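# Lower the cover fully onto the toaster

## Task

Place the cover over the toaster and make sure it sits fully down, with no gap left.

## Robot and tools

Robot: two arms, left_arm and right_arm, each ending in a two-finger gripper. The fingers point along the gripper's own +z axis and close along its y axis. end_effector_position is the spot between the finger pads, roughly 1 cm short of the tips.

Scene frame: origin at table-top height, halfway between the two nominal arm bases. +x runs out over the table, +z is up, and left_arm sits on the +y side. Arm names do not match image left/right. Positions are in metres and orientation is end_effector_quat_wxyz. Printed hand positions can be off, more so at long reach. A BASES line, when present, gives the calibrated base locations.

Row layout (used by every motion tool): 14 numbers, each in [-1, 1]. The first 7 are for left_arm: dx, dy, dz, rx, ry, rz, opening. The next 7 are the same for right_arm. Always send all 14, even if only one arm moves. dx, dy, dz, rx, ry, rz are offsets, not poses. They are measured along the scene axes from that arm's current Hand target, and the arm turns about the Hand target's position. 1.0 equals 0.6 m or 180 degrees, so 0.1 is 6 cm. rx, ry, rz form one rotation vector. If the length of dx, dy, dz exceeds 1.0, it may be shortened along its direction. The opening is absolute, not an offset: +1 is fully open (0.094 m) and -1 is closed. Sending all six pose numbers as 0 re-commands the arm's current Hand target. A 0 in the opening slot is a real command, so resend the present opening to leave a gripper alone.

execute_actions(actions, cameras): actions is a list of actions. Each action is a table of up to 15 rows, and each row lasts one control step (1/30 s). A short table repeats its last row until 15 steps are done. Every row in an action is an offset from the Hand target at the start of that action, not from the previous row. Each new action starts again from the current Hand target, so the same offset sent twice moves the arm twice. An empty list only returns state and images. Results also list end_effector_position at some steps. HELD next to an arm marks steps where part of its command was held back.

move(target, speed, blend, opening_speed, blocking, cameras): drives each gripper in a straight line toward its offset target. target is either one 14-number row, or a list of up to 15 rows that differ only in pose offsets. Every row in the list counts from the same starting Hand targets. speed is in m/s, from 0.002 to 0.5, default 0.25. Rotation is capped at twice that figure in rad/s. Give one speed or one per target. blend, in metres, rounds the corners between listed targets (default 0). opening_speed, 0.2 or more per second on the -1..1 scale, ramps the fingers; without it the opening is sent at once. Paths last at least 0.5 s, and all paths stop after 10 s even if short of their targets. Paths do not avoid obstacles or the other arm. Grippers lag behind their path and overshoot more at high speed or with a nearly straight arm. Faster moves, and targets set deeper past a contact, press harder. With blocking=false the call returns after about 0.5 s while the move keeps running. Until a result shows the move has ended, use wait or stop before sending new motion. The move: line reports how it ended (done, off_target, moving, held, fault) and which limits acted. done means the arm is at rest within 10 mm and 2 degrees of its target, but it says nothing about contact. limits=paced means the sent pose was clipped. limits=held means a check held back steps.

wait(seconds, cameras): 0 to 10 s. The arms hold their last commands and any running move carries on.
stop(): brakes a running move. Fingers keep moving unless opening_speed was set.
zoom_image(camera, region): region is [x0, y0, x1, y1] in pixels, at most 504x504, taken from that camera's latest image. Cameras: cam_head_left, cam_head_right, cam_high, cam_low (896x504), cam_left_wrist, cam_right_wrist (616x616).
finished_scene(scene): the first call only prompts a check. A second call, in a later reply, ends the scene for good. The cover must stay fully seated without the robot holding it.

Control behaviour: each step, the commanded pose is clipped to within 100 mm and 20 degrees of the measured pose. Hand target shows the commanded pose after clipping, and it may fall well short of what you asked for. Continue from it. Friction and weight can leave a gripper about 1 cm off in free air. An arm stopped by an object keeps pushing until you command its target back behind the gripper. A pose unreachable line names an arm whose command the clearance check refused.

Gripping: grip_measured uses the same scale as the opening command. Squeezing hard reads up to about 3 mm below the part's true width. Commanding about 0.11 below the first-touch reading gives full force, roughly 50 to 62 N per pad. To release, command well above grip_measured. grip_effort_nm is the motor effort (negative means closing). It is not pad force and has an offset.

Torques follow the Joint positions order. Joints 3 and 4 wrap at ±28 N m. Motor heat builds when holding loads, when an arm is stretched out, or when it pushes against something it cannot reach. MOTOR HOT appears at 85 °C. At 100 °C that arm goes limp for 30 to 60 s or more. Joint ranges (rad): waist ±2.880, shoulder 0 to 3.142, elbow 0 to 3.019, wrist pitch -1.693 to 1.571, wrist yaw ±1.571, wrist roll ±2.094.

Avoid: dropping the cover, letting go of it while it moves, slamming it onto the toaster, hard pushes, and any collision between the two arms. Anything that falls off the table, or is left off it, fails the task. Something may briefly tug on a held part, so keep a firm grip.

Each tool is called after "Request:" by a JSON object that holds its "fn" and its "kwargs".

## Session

Request:
{"fn": "execute_actions", "kwargs": {"actions": []}}

Request:
{"fn": "zoom_image", "kwargs": {"camera": "cam_low", "region": [300, 60, 600, 340]}}

Scene clock: 0.00 s.
left_arm: end_effector_position=(+0.8187, +0.4017, +0.3455) grip_measured=+1.000 grip_effort_nm=n/a end_effector_quat_wxyz=(+0.461, -0.430, +0.774, -0.063) | right_arm: end_effector_position=(+0.1981, -0.4657, +0.2507) grip_measured=+1.000 grip_effort_nm=n/a end_effector_quat_wxyz=(-0.002, +0.125, +0.992, +0.026)
Joint positions: left_arm=[0.121 2.185 2.374 -0.807 -0.201 -0.783 0.094] | right_arm=[-0.96 1.164 1.053 -1.499 -0.034 -0.672 0.094]
Joint velocities: left_arm=[-0.015 -0.005 -0.012 -0.002 0.037 -0.051 0] | right_arm=[-0.015 -0.015 -0.002 -0.022 0.007 -0.066 0]
Joint torques (N m): no reading
Heat: left arm: hottest shoulder 30 °C; right arm: hottest shoulder 31 °C.
Hand target: left_arm +0.8194, +0.4018, +0.3706; +0.478, -0.427, +0.764, -0.070 | right_arm +0.2019, -0.4708, +0.2586; +0.006, +0.125, +0.992, +0.018
Tool commands: left_gripper/opening=+1.0 right_gripper/opening=+1.0

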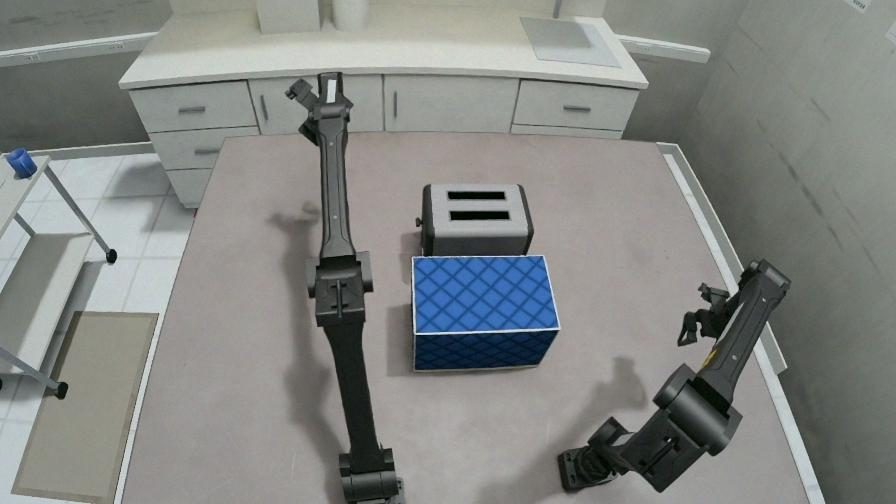

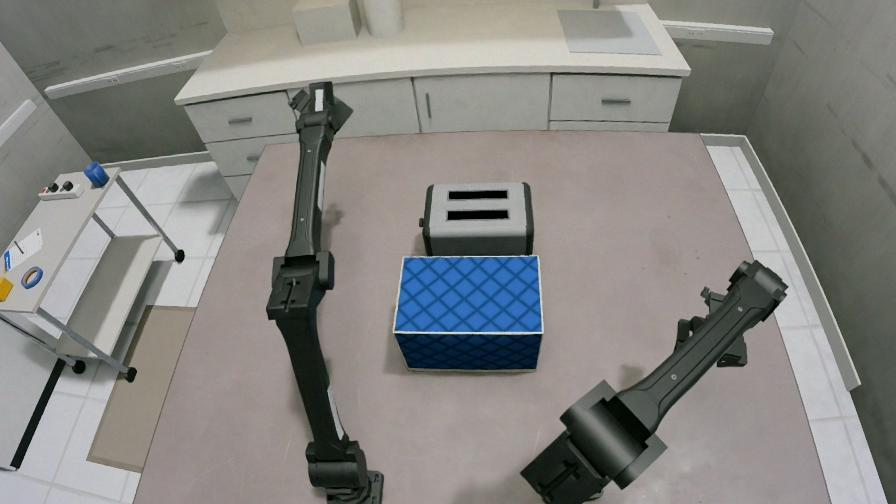

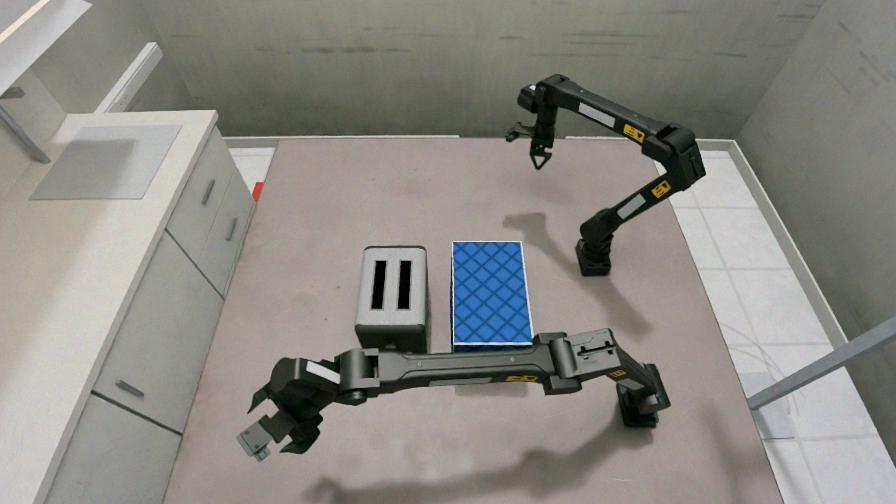

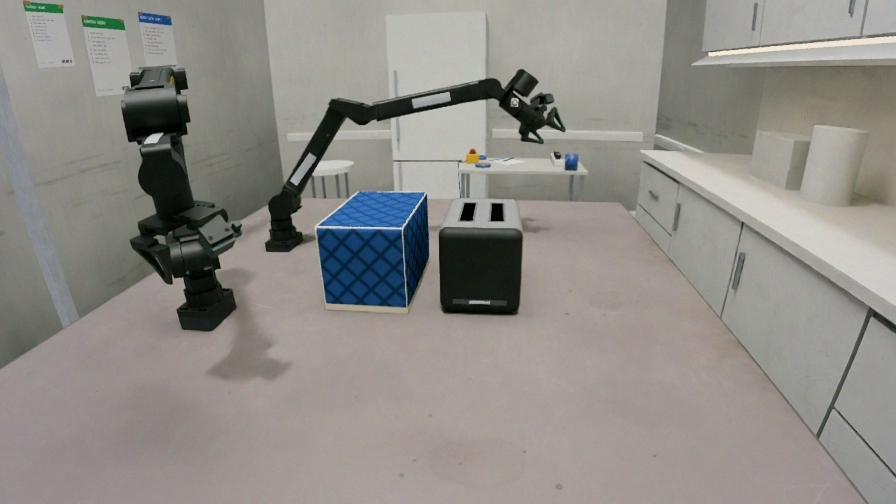

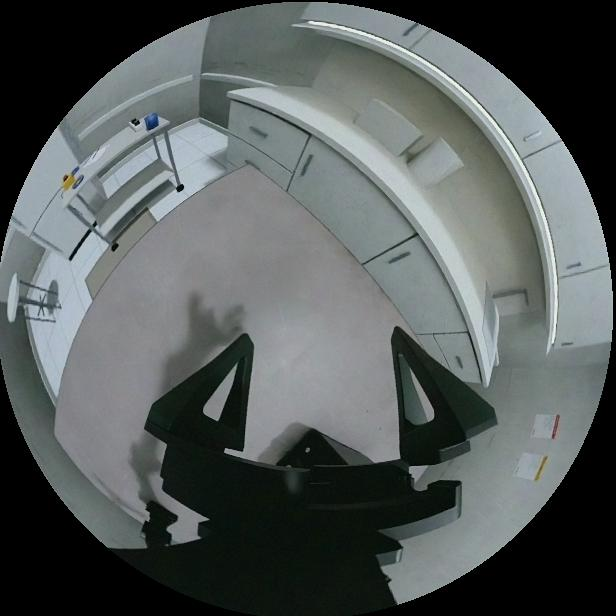

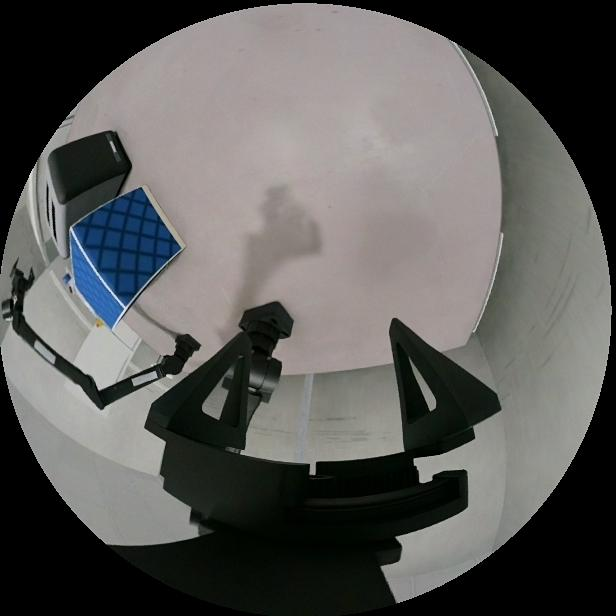

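Scaled by 1.680.

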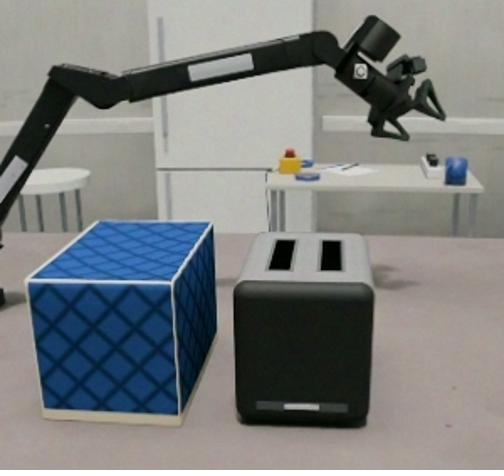

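Request:
{"fn": "move", "kwargs": {"target": [-0.724,-0.186,-0.15,-0.167,0.182,-0.401,0.6, 0.305,0.285,0.03,0.24,-0.021,0.083,0.6], "speed": 0.3}}

Scene clock: 16.20 s.
left_arm: end_effector_position=(+0.3901, +0.2831, +0.2681) grip_measured=+0.602 grip_effort_nm=-0.105 end_effector_quat_wxyz=(+0.014, -0.028, +0.918, -0.395) | right_arm: end_effector_position=(+0.3697, -0.2943, +0.2675) grip_measured=+0.602 grip_effort_nm=-0.125 end_effector_quat_wxyz=(+0.038, +0.010, +0.932, +0.361)
Joint positions: left_arm=[0.336 1.572 1.4 -1.679 0.774 0.395 0.075] | right_arm=[-0.523 1.447 1.226 -1.671 -0.682 -0.579 0.075]
Joint velocities: left_arm=[-0.005 -0.005 -0.002 0.007 -0.051 0.007 -0.001] | right_arm=[-0.024 -0.015 -0.002 -0.017 0.022 0.007 0]
Joint torques (N m): left_arm=[1.32 -16.73 7.02 -0.76 0.34 0.21] | right_arm=[-0.03 -7.36 12.75 -0.57 -0.63 0.21]
Heat: left arm: hottest shoulder 34 °C; right arm: hottest shoulder 31 °C.
Hand target: left_arm +0.3846, +0.2887, +0.2811; +0.013, -0.019, +0.918, -0.397 | right_arm +0.3848, -0.2980, +0.2773; -0.008, -0.011, +0.921, +0.390
Off the commanded pose: left_arm 0.015 m, 2 deg | right_arm 0.019 m, 7 deg.
joint sent to its limit (left arm) — joint 4 (wrist pitch), lower limit. The joint targets are off in orientation, not in position.
joint sent to its limit (right arm) — joint 4 (wrist pitch), lower limit. The joint targets are off in orientation, not in position.
move: off_target (left_arm, right_arm)

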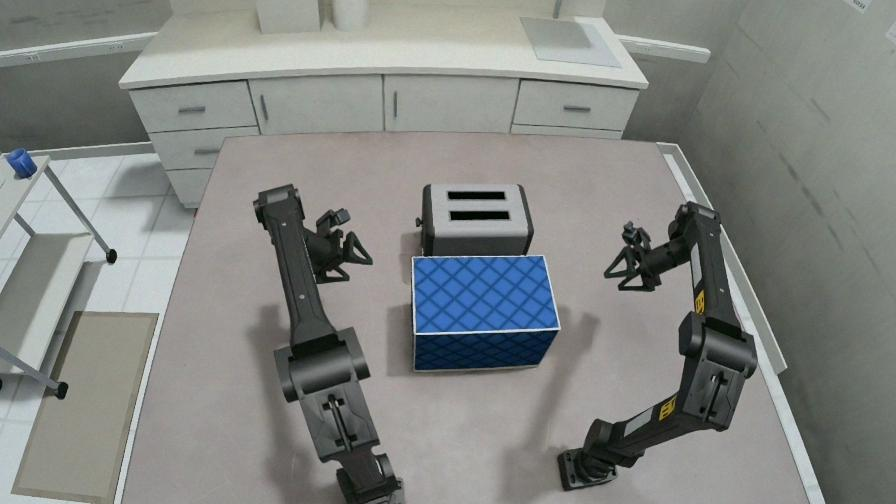

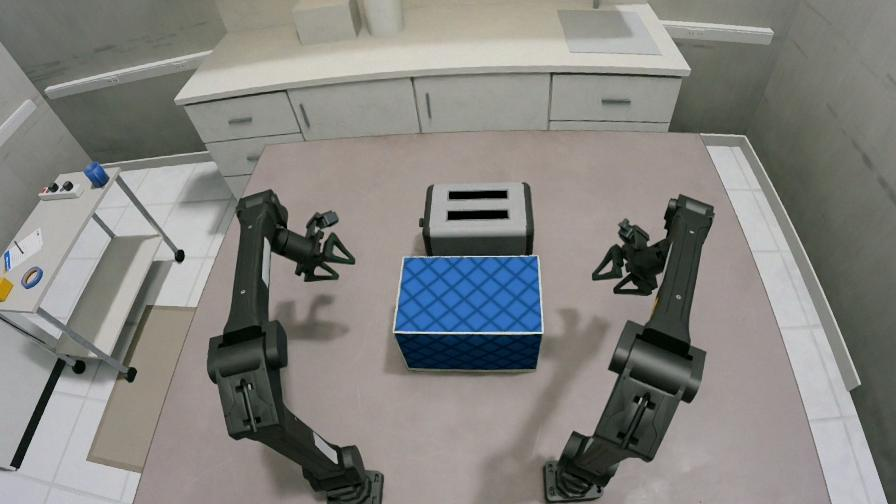

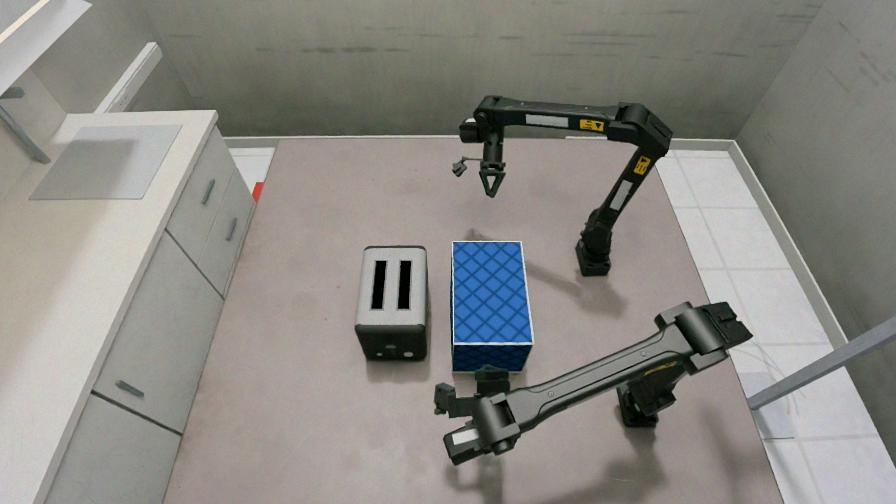

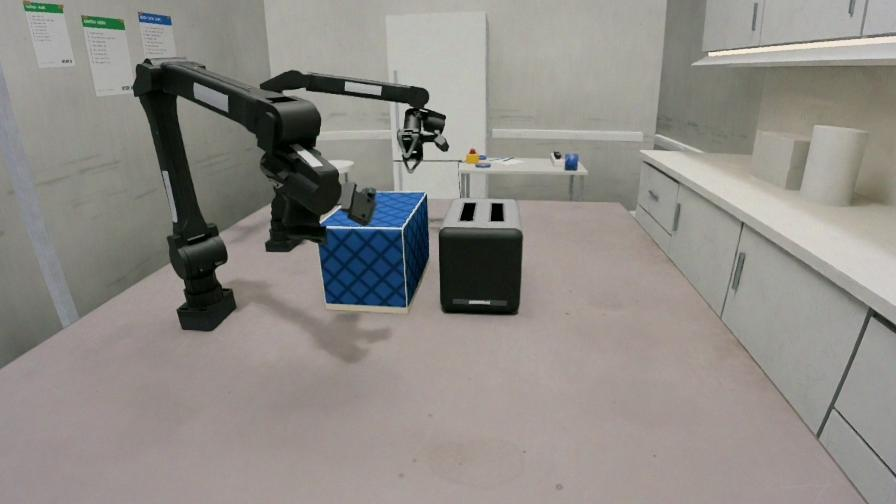

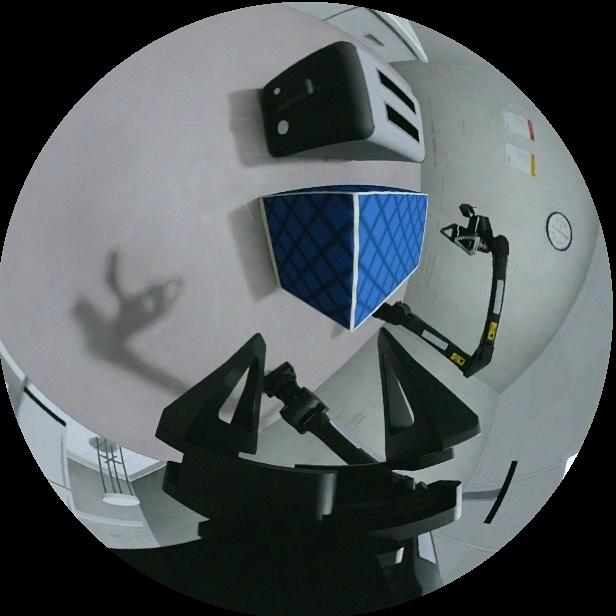

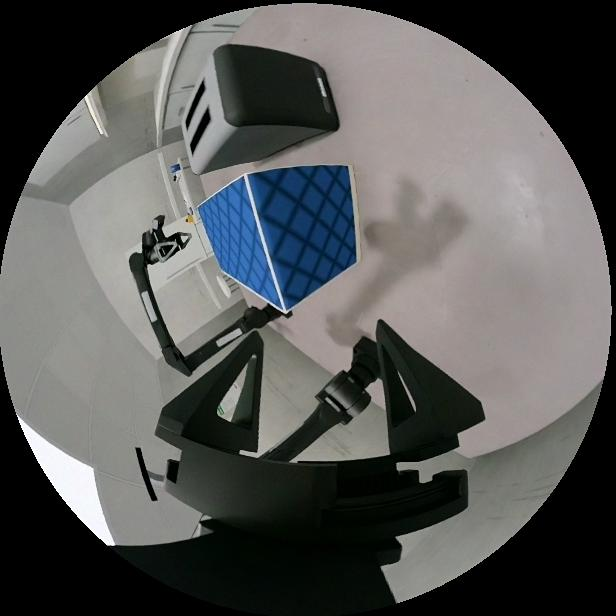

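Request:
{"fn": "move", "kwargs": {"target": [0.015,-0.147,-0.03,0,0,0,0.6, 0.025,0.145,-0.02,0,0,0,0.6], "speed": 0.15, "cameras": ["cam_left_wrist","cam_right_wrist","cam_high"]}}

Scene clock: 22.50 s.
left_arm: end_effector_position=(+0.3928, +0.2060, +0.2492) grip_measured=+0.602 grip_effort_nm=-0.120 end_effector_quat_wxyz=(-0.004, -0.027, +0.916, -0.400) | right_arm: end_effector_position=(+0.3899, -0.2110, +0.2674) grip_measured=+0.602 grip_effort_nm=-0.125 end_effector_quat_wxyz=(-0.006, -0.015, +0.920, +0.391)
Joint positions: left_arm=[0.165 1.532 1.305 -1.505 0.81 0.181 0.075] | right_arm=[-0.312 1.466 1.227 -1.634 -0.757 -0.428 0.075]
Joint velocities: left_arm=[0.015 -0.015 -0.002 0.007 -0.066 0.007 0] | right_arm=[-0.005 -0.005 -0.012 -0.007 -0.007 -0.022 -0.001]
Joint torques (N m): left_arm=[-0.73 -16.79 7.02 0.13 0.53 0.03] | right_arm=[-0.26 -7.47 10.15 -0.06 -0.66 0.22]
Heat: left arm: hottest shoulder 33 °C; right arm: hottest shoulder 31 °C.
Hand target: left_arm +0.3918, +0.2011, +0.2617; +0.011, -0.018, +0.917, -0.397 | right_arm +0.3997, -0.2103, +0.2663; -0.007, -0.012, +0.920, +0.392
Off the commanded pose: left_arm 0.015 m, 2 deg | right_arm 0.010 m, 1 deg.
move: off_target (left_arm)
Images, in order (width x height): cam_high 896x504, cam_left_wrist 616x616, cam_right_wrist 616x616.

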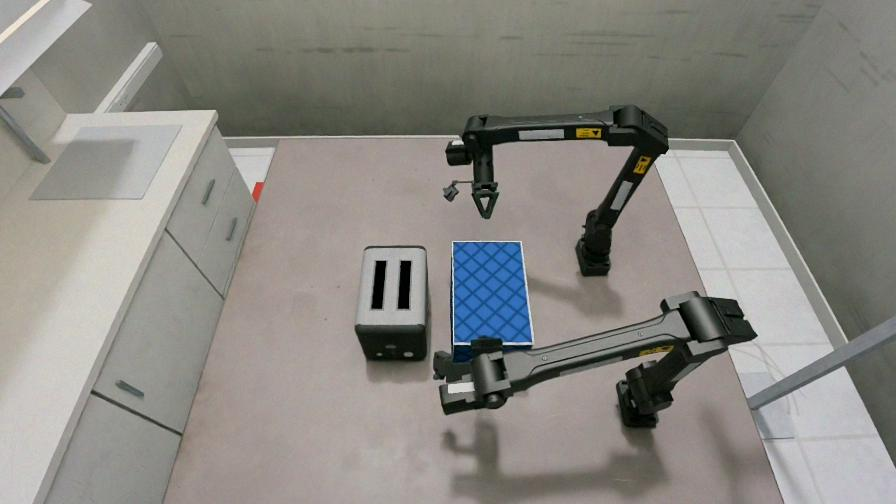

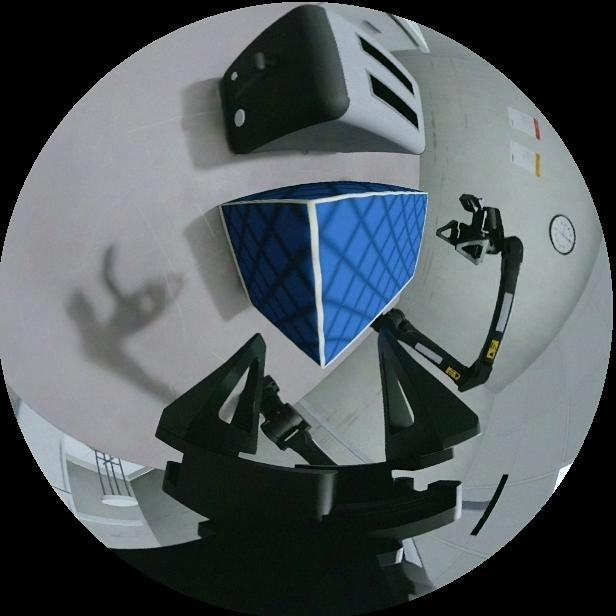

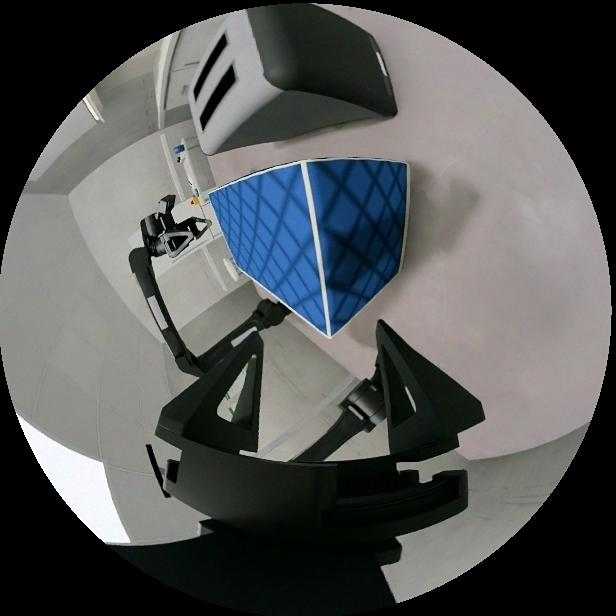

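Request:
{"fn": "move", "kwargs": {"target": [0,-0.093,-0.093,0,0,0,0.6, 0,0.11,-0.115,0,0,0,0.6], "speed": 0.1, "cameras": ["cam_left_wrist","cam_right_wrist"]}}

Scene clock: 30.60 s.
left_arm: end_effector_position=(+0.3907, +0.1521, +0.1943) grip_measured=+0.602 grip_effort_nm=-0.105 end_effector_quat_wxyz=(-0.003, -0.026, +0.917, -0.397) | right_arm: end_effector_position=(+0.4008, -0.1478, +0.2083) grip_measured=+0.602 grip_effort_nm=-0.115 end_effector_quat_wxyz=(+0.008, -0.019, +0.920, +0.391)
Joint positions: left_arm=[0.039 1.528 1.155 -1.223 0.816 -0.002 0.075] | right_arm=[-0.151 1.466 1.072 -1.296 -0.797 -0.206 0.075]
Joint velocities: left_arm=[-0.005 -0.015 -0.002 0.017 0.037 0.095 0.001] | right_arm=[0.005 -0.005 0.022 0.002 -0.051 -0.007 0]
Joint torques (N m): left_arm=[-1.38 -15.79 6.87 0.46 0.54 0.04] | right_arm=[-0.32 -7.82 7.12 0.2 -0.68 0.21]
Heat: left arm: hottest shoulder 33 °C; right arm: hottest shoulder 31 °C.
Hand target: left_arm +0.3910, +0.1464, +0.2053; +0.010, -0.018, +0.917, -0.397 | right_arm +0.3989, -0.1433, +0.1984; -0.007, -0.012, +0.919, +0.394
Off the commanded pose: left_arm 0.014 m, 2 deg | right_arm 0.012 m, 2 deg.
move: off_target (left_arm, right_arm)
Images, in order (width x height): cam_left_wrist 616x616, cam_right_wrist 616x616.

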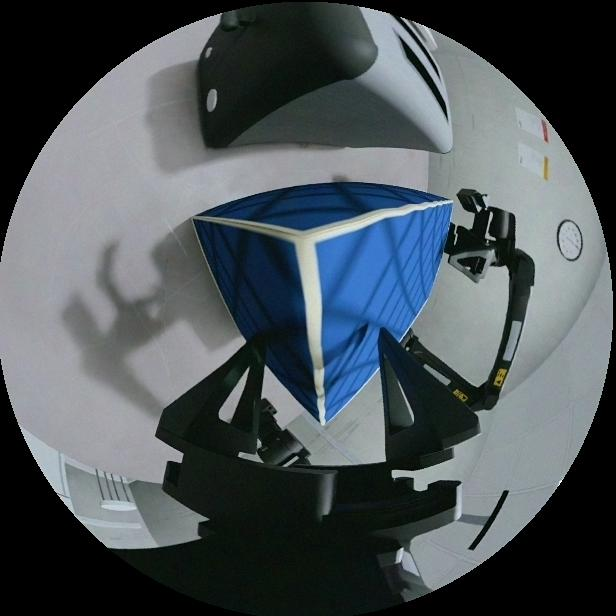

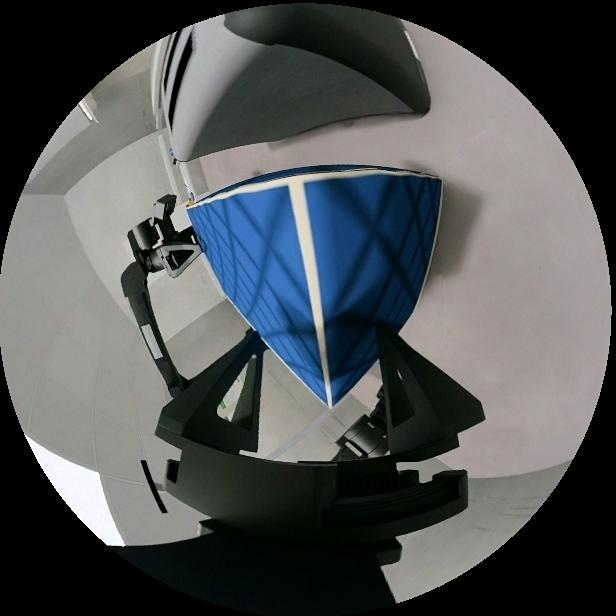

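Request:
{"fn": "move", "kwargs": {"target": [0,0,0,0,0,0,-1, -0.005,0.01,-0.015,0,0,0,-1], "opening_speed": 0.7, "cameras": []}}

Request:
{"fn": "move", "kwargs": {"target": [0,0.02,0.2,0,0,0,-1, 0,-0.02,0.2,0,0,0,-1], "speed": 0.12}}

Scene clock: 36.77 s.
left_arm: end_effector_position=(+0.3905, +0.1516, +0.1943) grip_measured=-0.911 grip_effort_nm=-0.999 end_effector_quat_wxyz=(-0.004, -0.026, +0.917, -0.397) | right_arm: end_effector_position=(+0.3986, -0.1419, +0.1993) grip_measured=-0.928 grip_effort_nm=-0.974 end_effector_quat_wxyz=(+0.008, -0.016, +0.919, +0.394)
Joint positions: left_arm=[0.038 1.528 1.155 -1.223 0.816 -0.003 0.004] | right_arm=[-0.139 1.466 1.044 -1.254 -0.805 -0.181 0.003]
Joint velocities: left_arm=[-0.015 -0.015 -0.012 -0.017 -0.022 0.037 -0.002] | right_arm=[0.005 -0.015 0.007 -0.012 0.037 -0.081 -0.002]
Joint torques (N m): left_arm=[-0.97 -15.79 6.83 0.36 0.54 0.01] | right_arm=[-0.09 -7.71 7.08 0.24 -0.49 0.16]
Heat: left arm: hottest shoulder 33 °C; right arm: hottest shoulder 31 °C.
Hand target: left_arm +0.3909, +0.1463, +0.2052; +0.010, -0.018, +0.917, -0.397 | right_arm +0.3959, -0.1372, +0.1896; -0.007, -0.012, +0.919, +0.395
Off the commanded pose: left_arm 0.012 m, 2 deg | right_arm 0.011 m, 2 deg.
move: off_target (left_arm, right_arm)
No camera images: "cameras" was empty.

Scene clock: 38.47 s.
left_arm: end_effector_position=(+0.3815, +0.1511, +0.2961) grip_measured=-0.914 grip_effort_nm=-1.033 end_effector_quat_wxyz=(-0.025, -0.030, +0.917, -0.397) | right_arm: end_effector_position=(+0.3855, -0.1411, +0.2863) grip_measured=-0.932 grip_effort_nm=-1.038 end_effector_quat_wxyz=(-0.040, +0.000, +0.916, +0.400)
Joint positions: left_arm=[0.038 1.467 1.361 -1.543 0.816 0.011 0.004] | right_arm=[-0.14 1.417 1.224 -1.592 -0.805 -0.194 0.003]
Joint velocities: left_arm=[-0.015 -0.005 -0.012 -0.012 0.022 -0.051 -0.001] | right_arm=[-0.015 -0.005 -0.002 -0.002 -0.051 0.007 0.001]
Joint torques (N m): left_arm=[0.67 -15.09 10.84 -0.36 0.51 0.24] | right_arm=[-2.32 -9.7 13.18 -0.44 -0.26 -0.15]
Heat: left arm: hottest elbow 34 °C; right arm: hottest shoulder 31 °C.
Hand target: left_arm +0.3907, +0.1565, +0.3250; +0.010, -0.018, +0.917, -0.397 | right_arm +0.3973, -0.1496, +0.3095; -0.007, -0.012, +0.919, +0.394
Off the commanded pose: left_arm 0.031 m, 4 deg | right_arm 0.027 m, 4 deg.
move: off_target (left_arm, right_arm)

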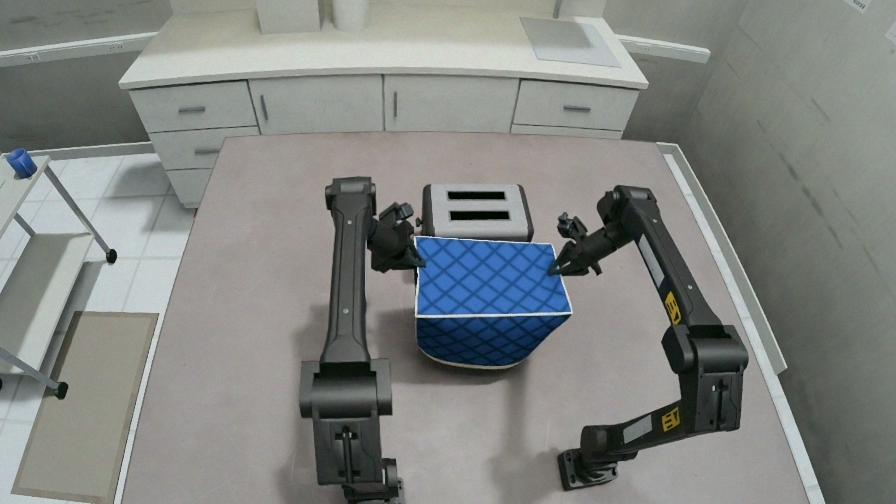

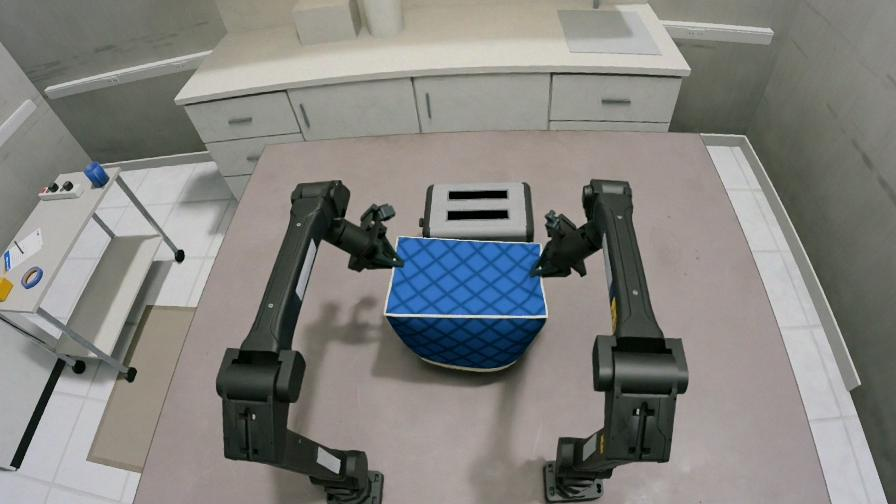

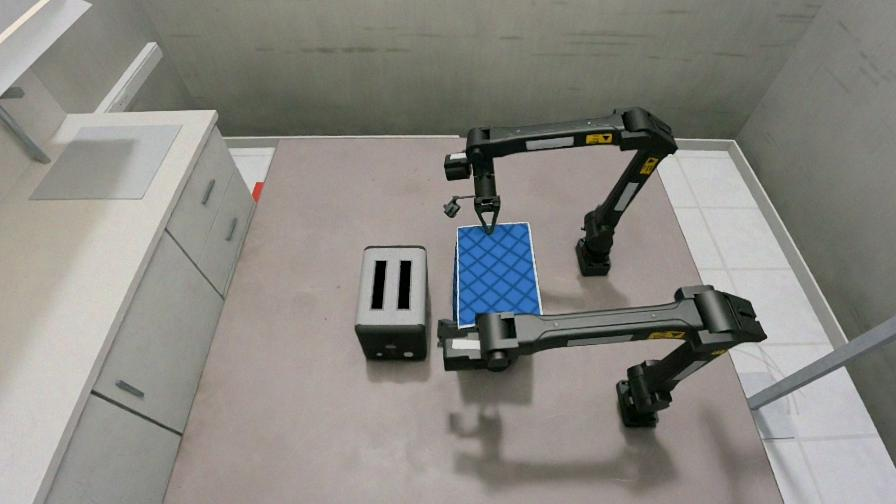

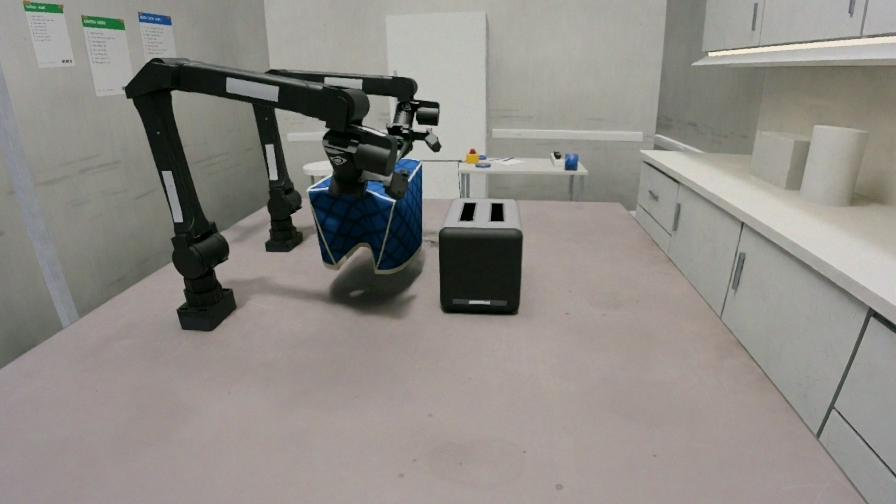

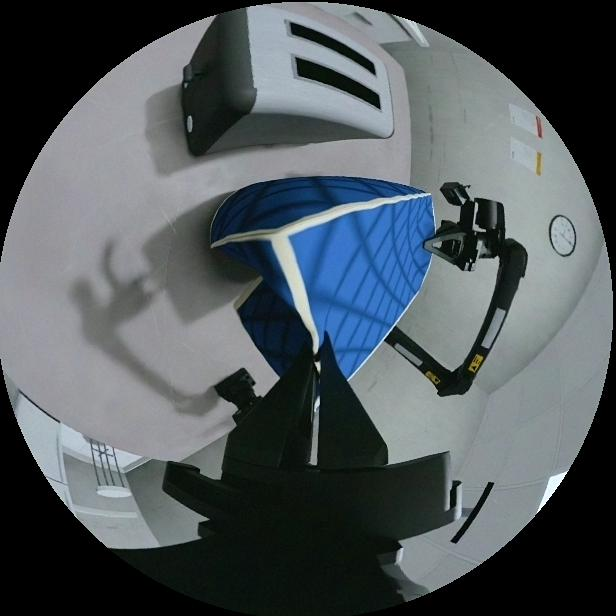

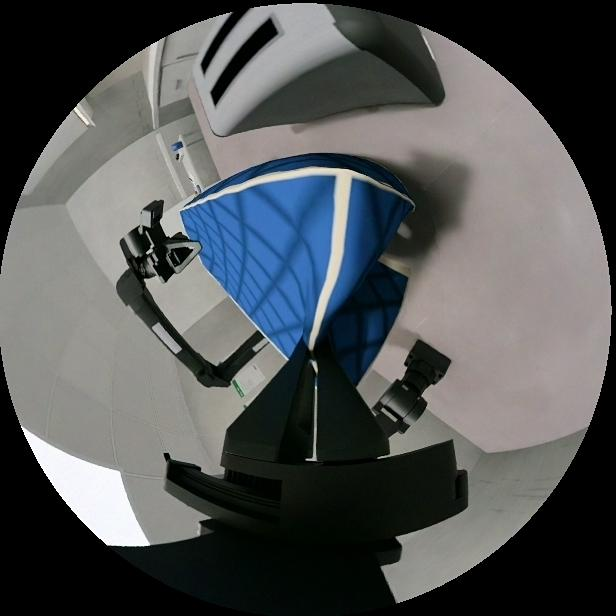

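Request:
{"fn": "move", "kwargs": {"target": [[0,0.0,0.1,0.33,0,0,-1, 0,0.0,0.12,-0.33,0,0,-1],[0.03,0.03,0.26,0.33,0,0,-1, 0.02,-0.03,0.28,-0.33,0,0,-1]], "speed": 0.2, "cameras": []}}

Request:
{"fn": "move", "kwargs": {"target": [0.32,0.03,0.03,0,0,0,-1, 0.32,-0.04,0.03,0,0,0,-1], "speed": 0.15}}

Request:
{"fn": "zoom_image", "kwargs": {"camera": "cam_high", "region": [300, 150, 520, 380]}}

Scene clock: 48.00 s.
left_arm: end_effector_position=(+0.4020, +0.1392, +0.4520) grip_measured=-0.915 grip_effort_nm=-1.028 end_effector_quat_wxyz=(+0.175, +0.033, +0.983, +0.047) | right_arm: end_effector_position=(+0.4076, -0.1426, +0.4556) grip_measured=-0.932 grip_effort_nm=-1.038 end_effector_quat_wxyz=(+0.160, -0.035, +0.985, -0.048)
Joint positions: left_arm=[-0.342 1.419 1.835 -1.675 -0.193 -0.239 0.004] | right_arm=[0.242 1.286 1.668 -1.661 0.168 0.183 0.003]
Joint velocities: left_arm=[-0.005 0.005 -0.002 -0.022 -0.066 0.066 0.002] | right_arm=[-0.005 -0.015 0.002 0.002 -0.066 -0.007 0]
Joint torques (N m): left_arm=[4.13 -13.39 10.45 -0.01 -1.37 0.14] | right_arm=[-4.78 -7.82 13.3 0.05 1.46 -0.14]
Heat: left arm: hottest elbow 36 °C; right arm: hottest shoulder 31 °C.
Hand target: left_arm +0.4081, +0.1720, +0.4791; +0.020, -0.009, +0.994, +0.108 | right_arm +0.4119, -0.1684, +0.4796; -0.002, -0.007, +0.995, -0.104
Off the commanded pose: left_arm 0.046 m, 20 deg | right_arm 0.033 m, 21 deg; orientation clipped.
joint sent to its limit (left arm) — joint 4 (wrist pitch), lower limit. The joint targets are off in position and orientation.
joint sent to its limit (right arm) — joint 4 (wrist pitch), lower limit. The joint targets are off in orientation, not in position.
move: off_target (left_arm, right_arm); limits=paced
No camera images: "cameras" was empty.

Scene clock: 50.37 s.
left_arm: end_effector_position=(+0.5899, +0.1379, +0.4814) grip_measured=-0.915 grip_effort_nm=-1.033 end_effector_quat_wxyz=(+0.254, +0.055, +0.965, +0.047) | right_arm: end_effector_position=(+0.5934, -0.1490, +0.4821) grip_measured=-0.932 grip_effort_nm=-1.028 end_effector_quat_wxyz=(+0.208, -0.048, +0.975, -0.055)
Joint positions: left_arm=[-0.242 1.901 2.501 -1.677 -0.179 -0.079 0.004] | right_arm=[0.142 1.748 2.244 -1.661 0.159 0.048 0.003]
Joint velocities: left_arm=[0.015 -0.015 -0.012 -0.007 0.066 0.007 0] | right_arm=[-0.024 0.005 0.022 -0.007 -0.022 -0.022 0]
Joint torques (N m): left_arm=[5.07 -19.19 10.29 0.25 -1.32 0.2] | right_arm=[-5.95 -12.45 13.34 0.16 1.66 -0.14]
Heat: left arm: hottest elbow 36 °C; right arm: hottest shoulder 32 °C.
Hand target: left_arm +0.6008, +0.1888, +0.4996; +0.094, +0.011, +0.991, +0.090 | right_arm +0.6041, -0.1916, +0.4945; +0.043, -0.016, +0.994, -0.095
Off the commanded pose: left_arm 0.055 m, 29 deg; orientation clipped | right_arm 0.047 m, 25 deg; orientation clipped.
joint sent to its limit (left arm) — joint 4 (wrist pitch), lower limit. The joint targets are off in position and orientation.
joint sent to its limit (right arm) — joint 4 (wrist pitch), lower limit. The joint targets are off in position and orientation.
move: off_target (left_arm, right_arm); limits=paced

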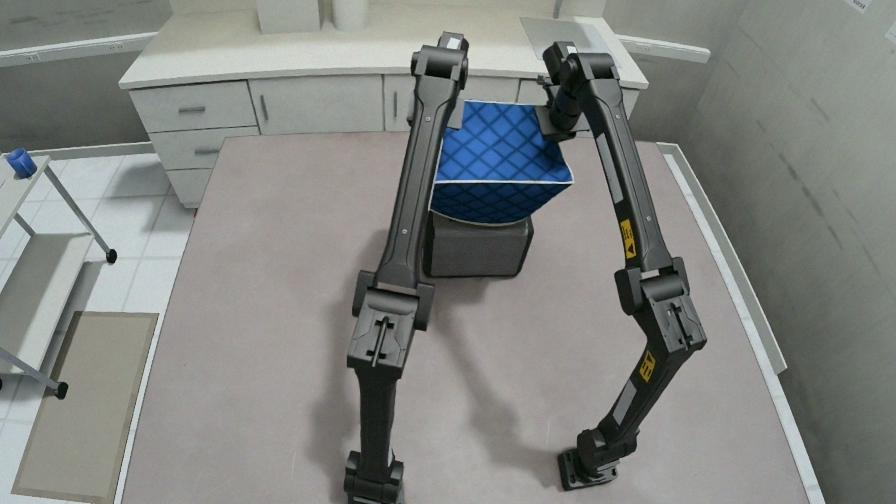

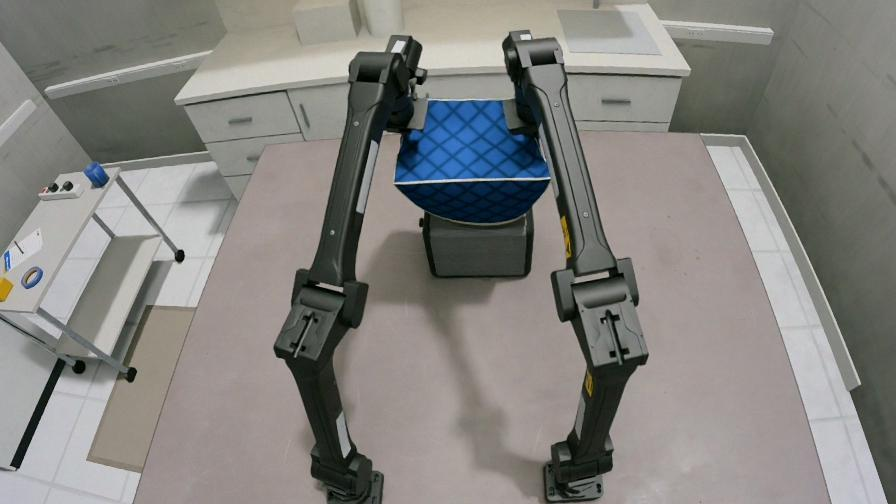

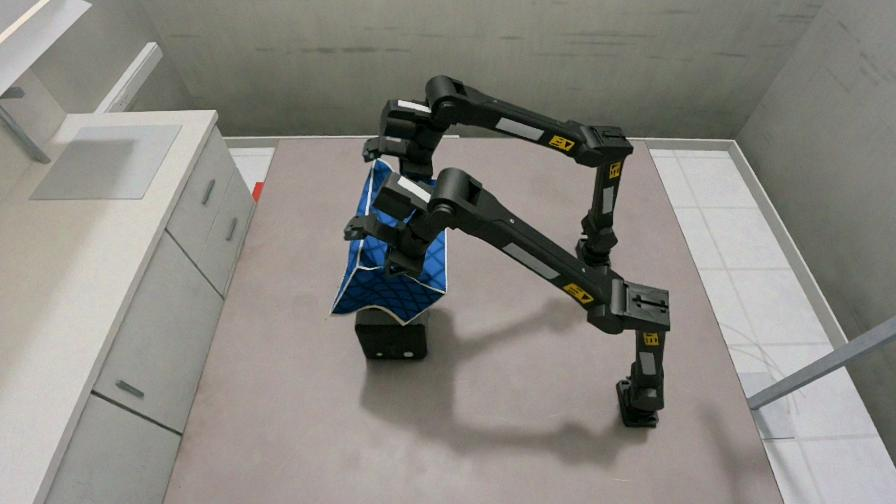

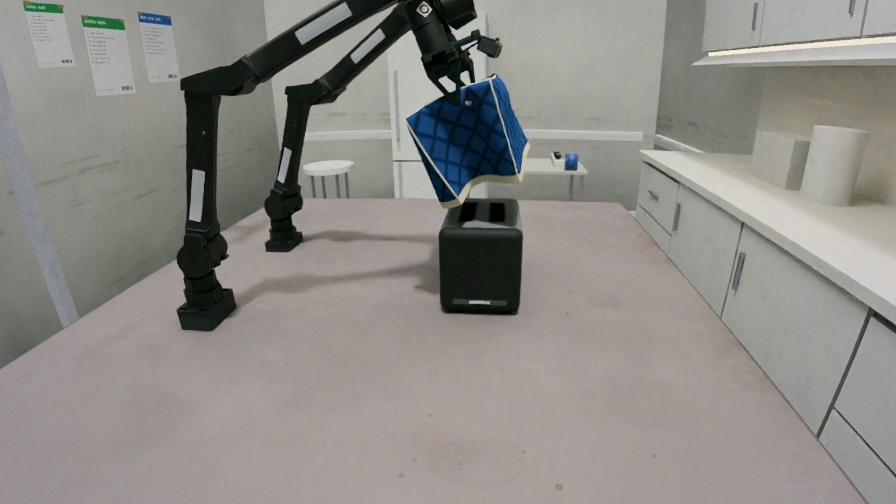

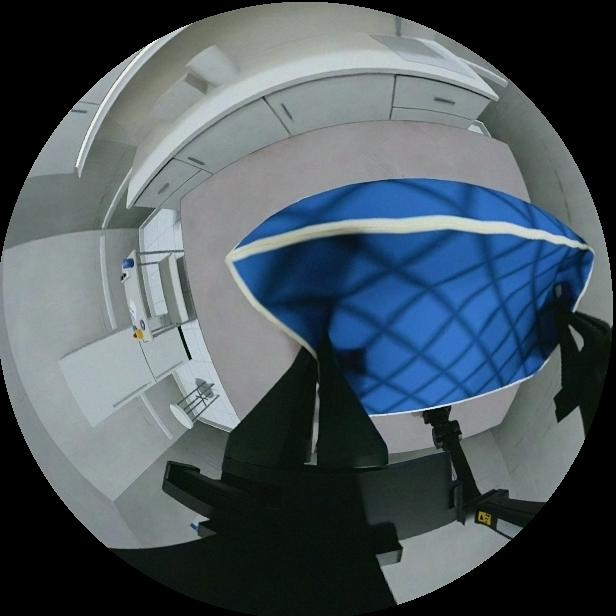

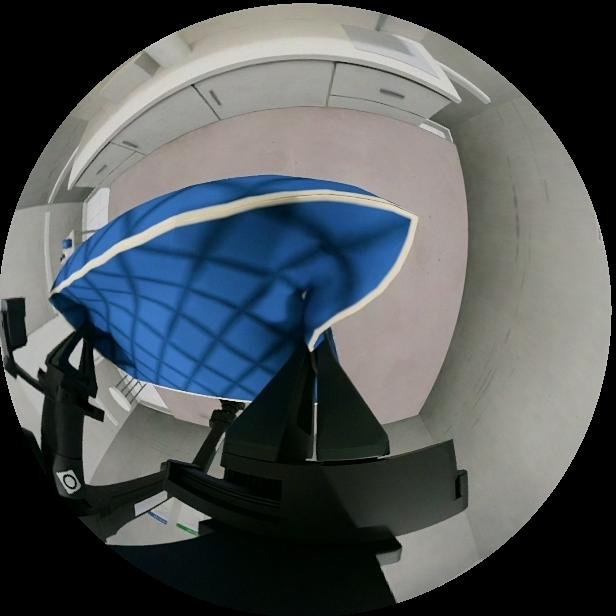

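Scaled by 2.191.

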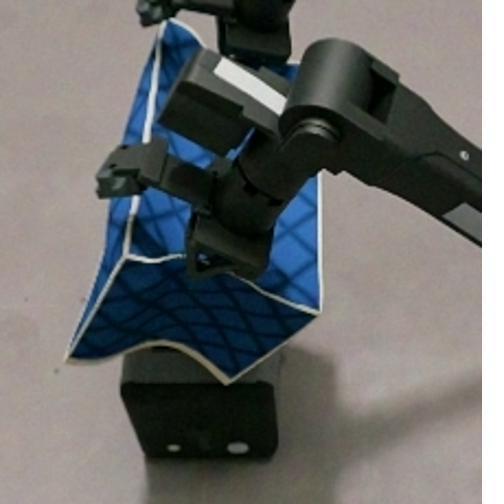

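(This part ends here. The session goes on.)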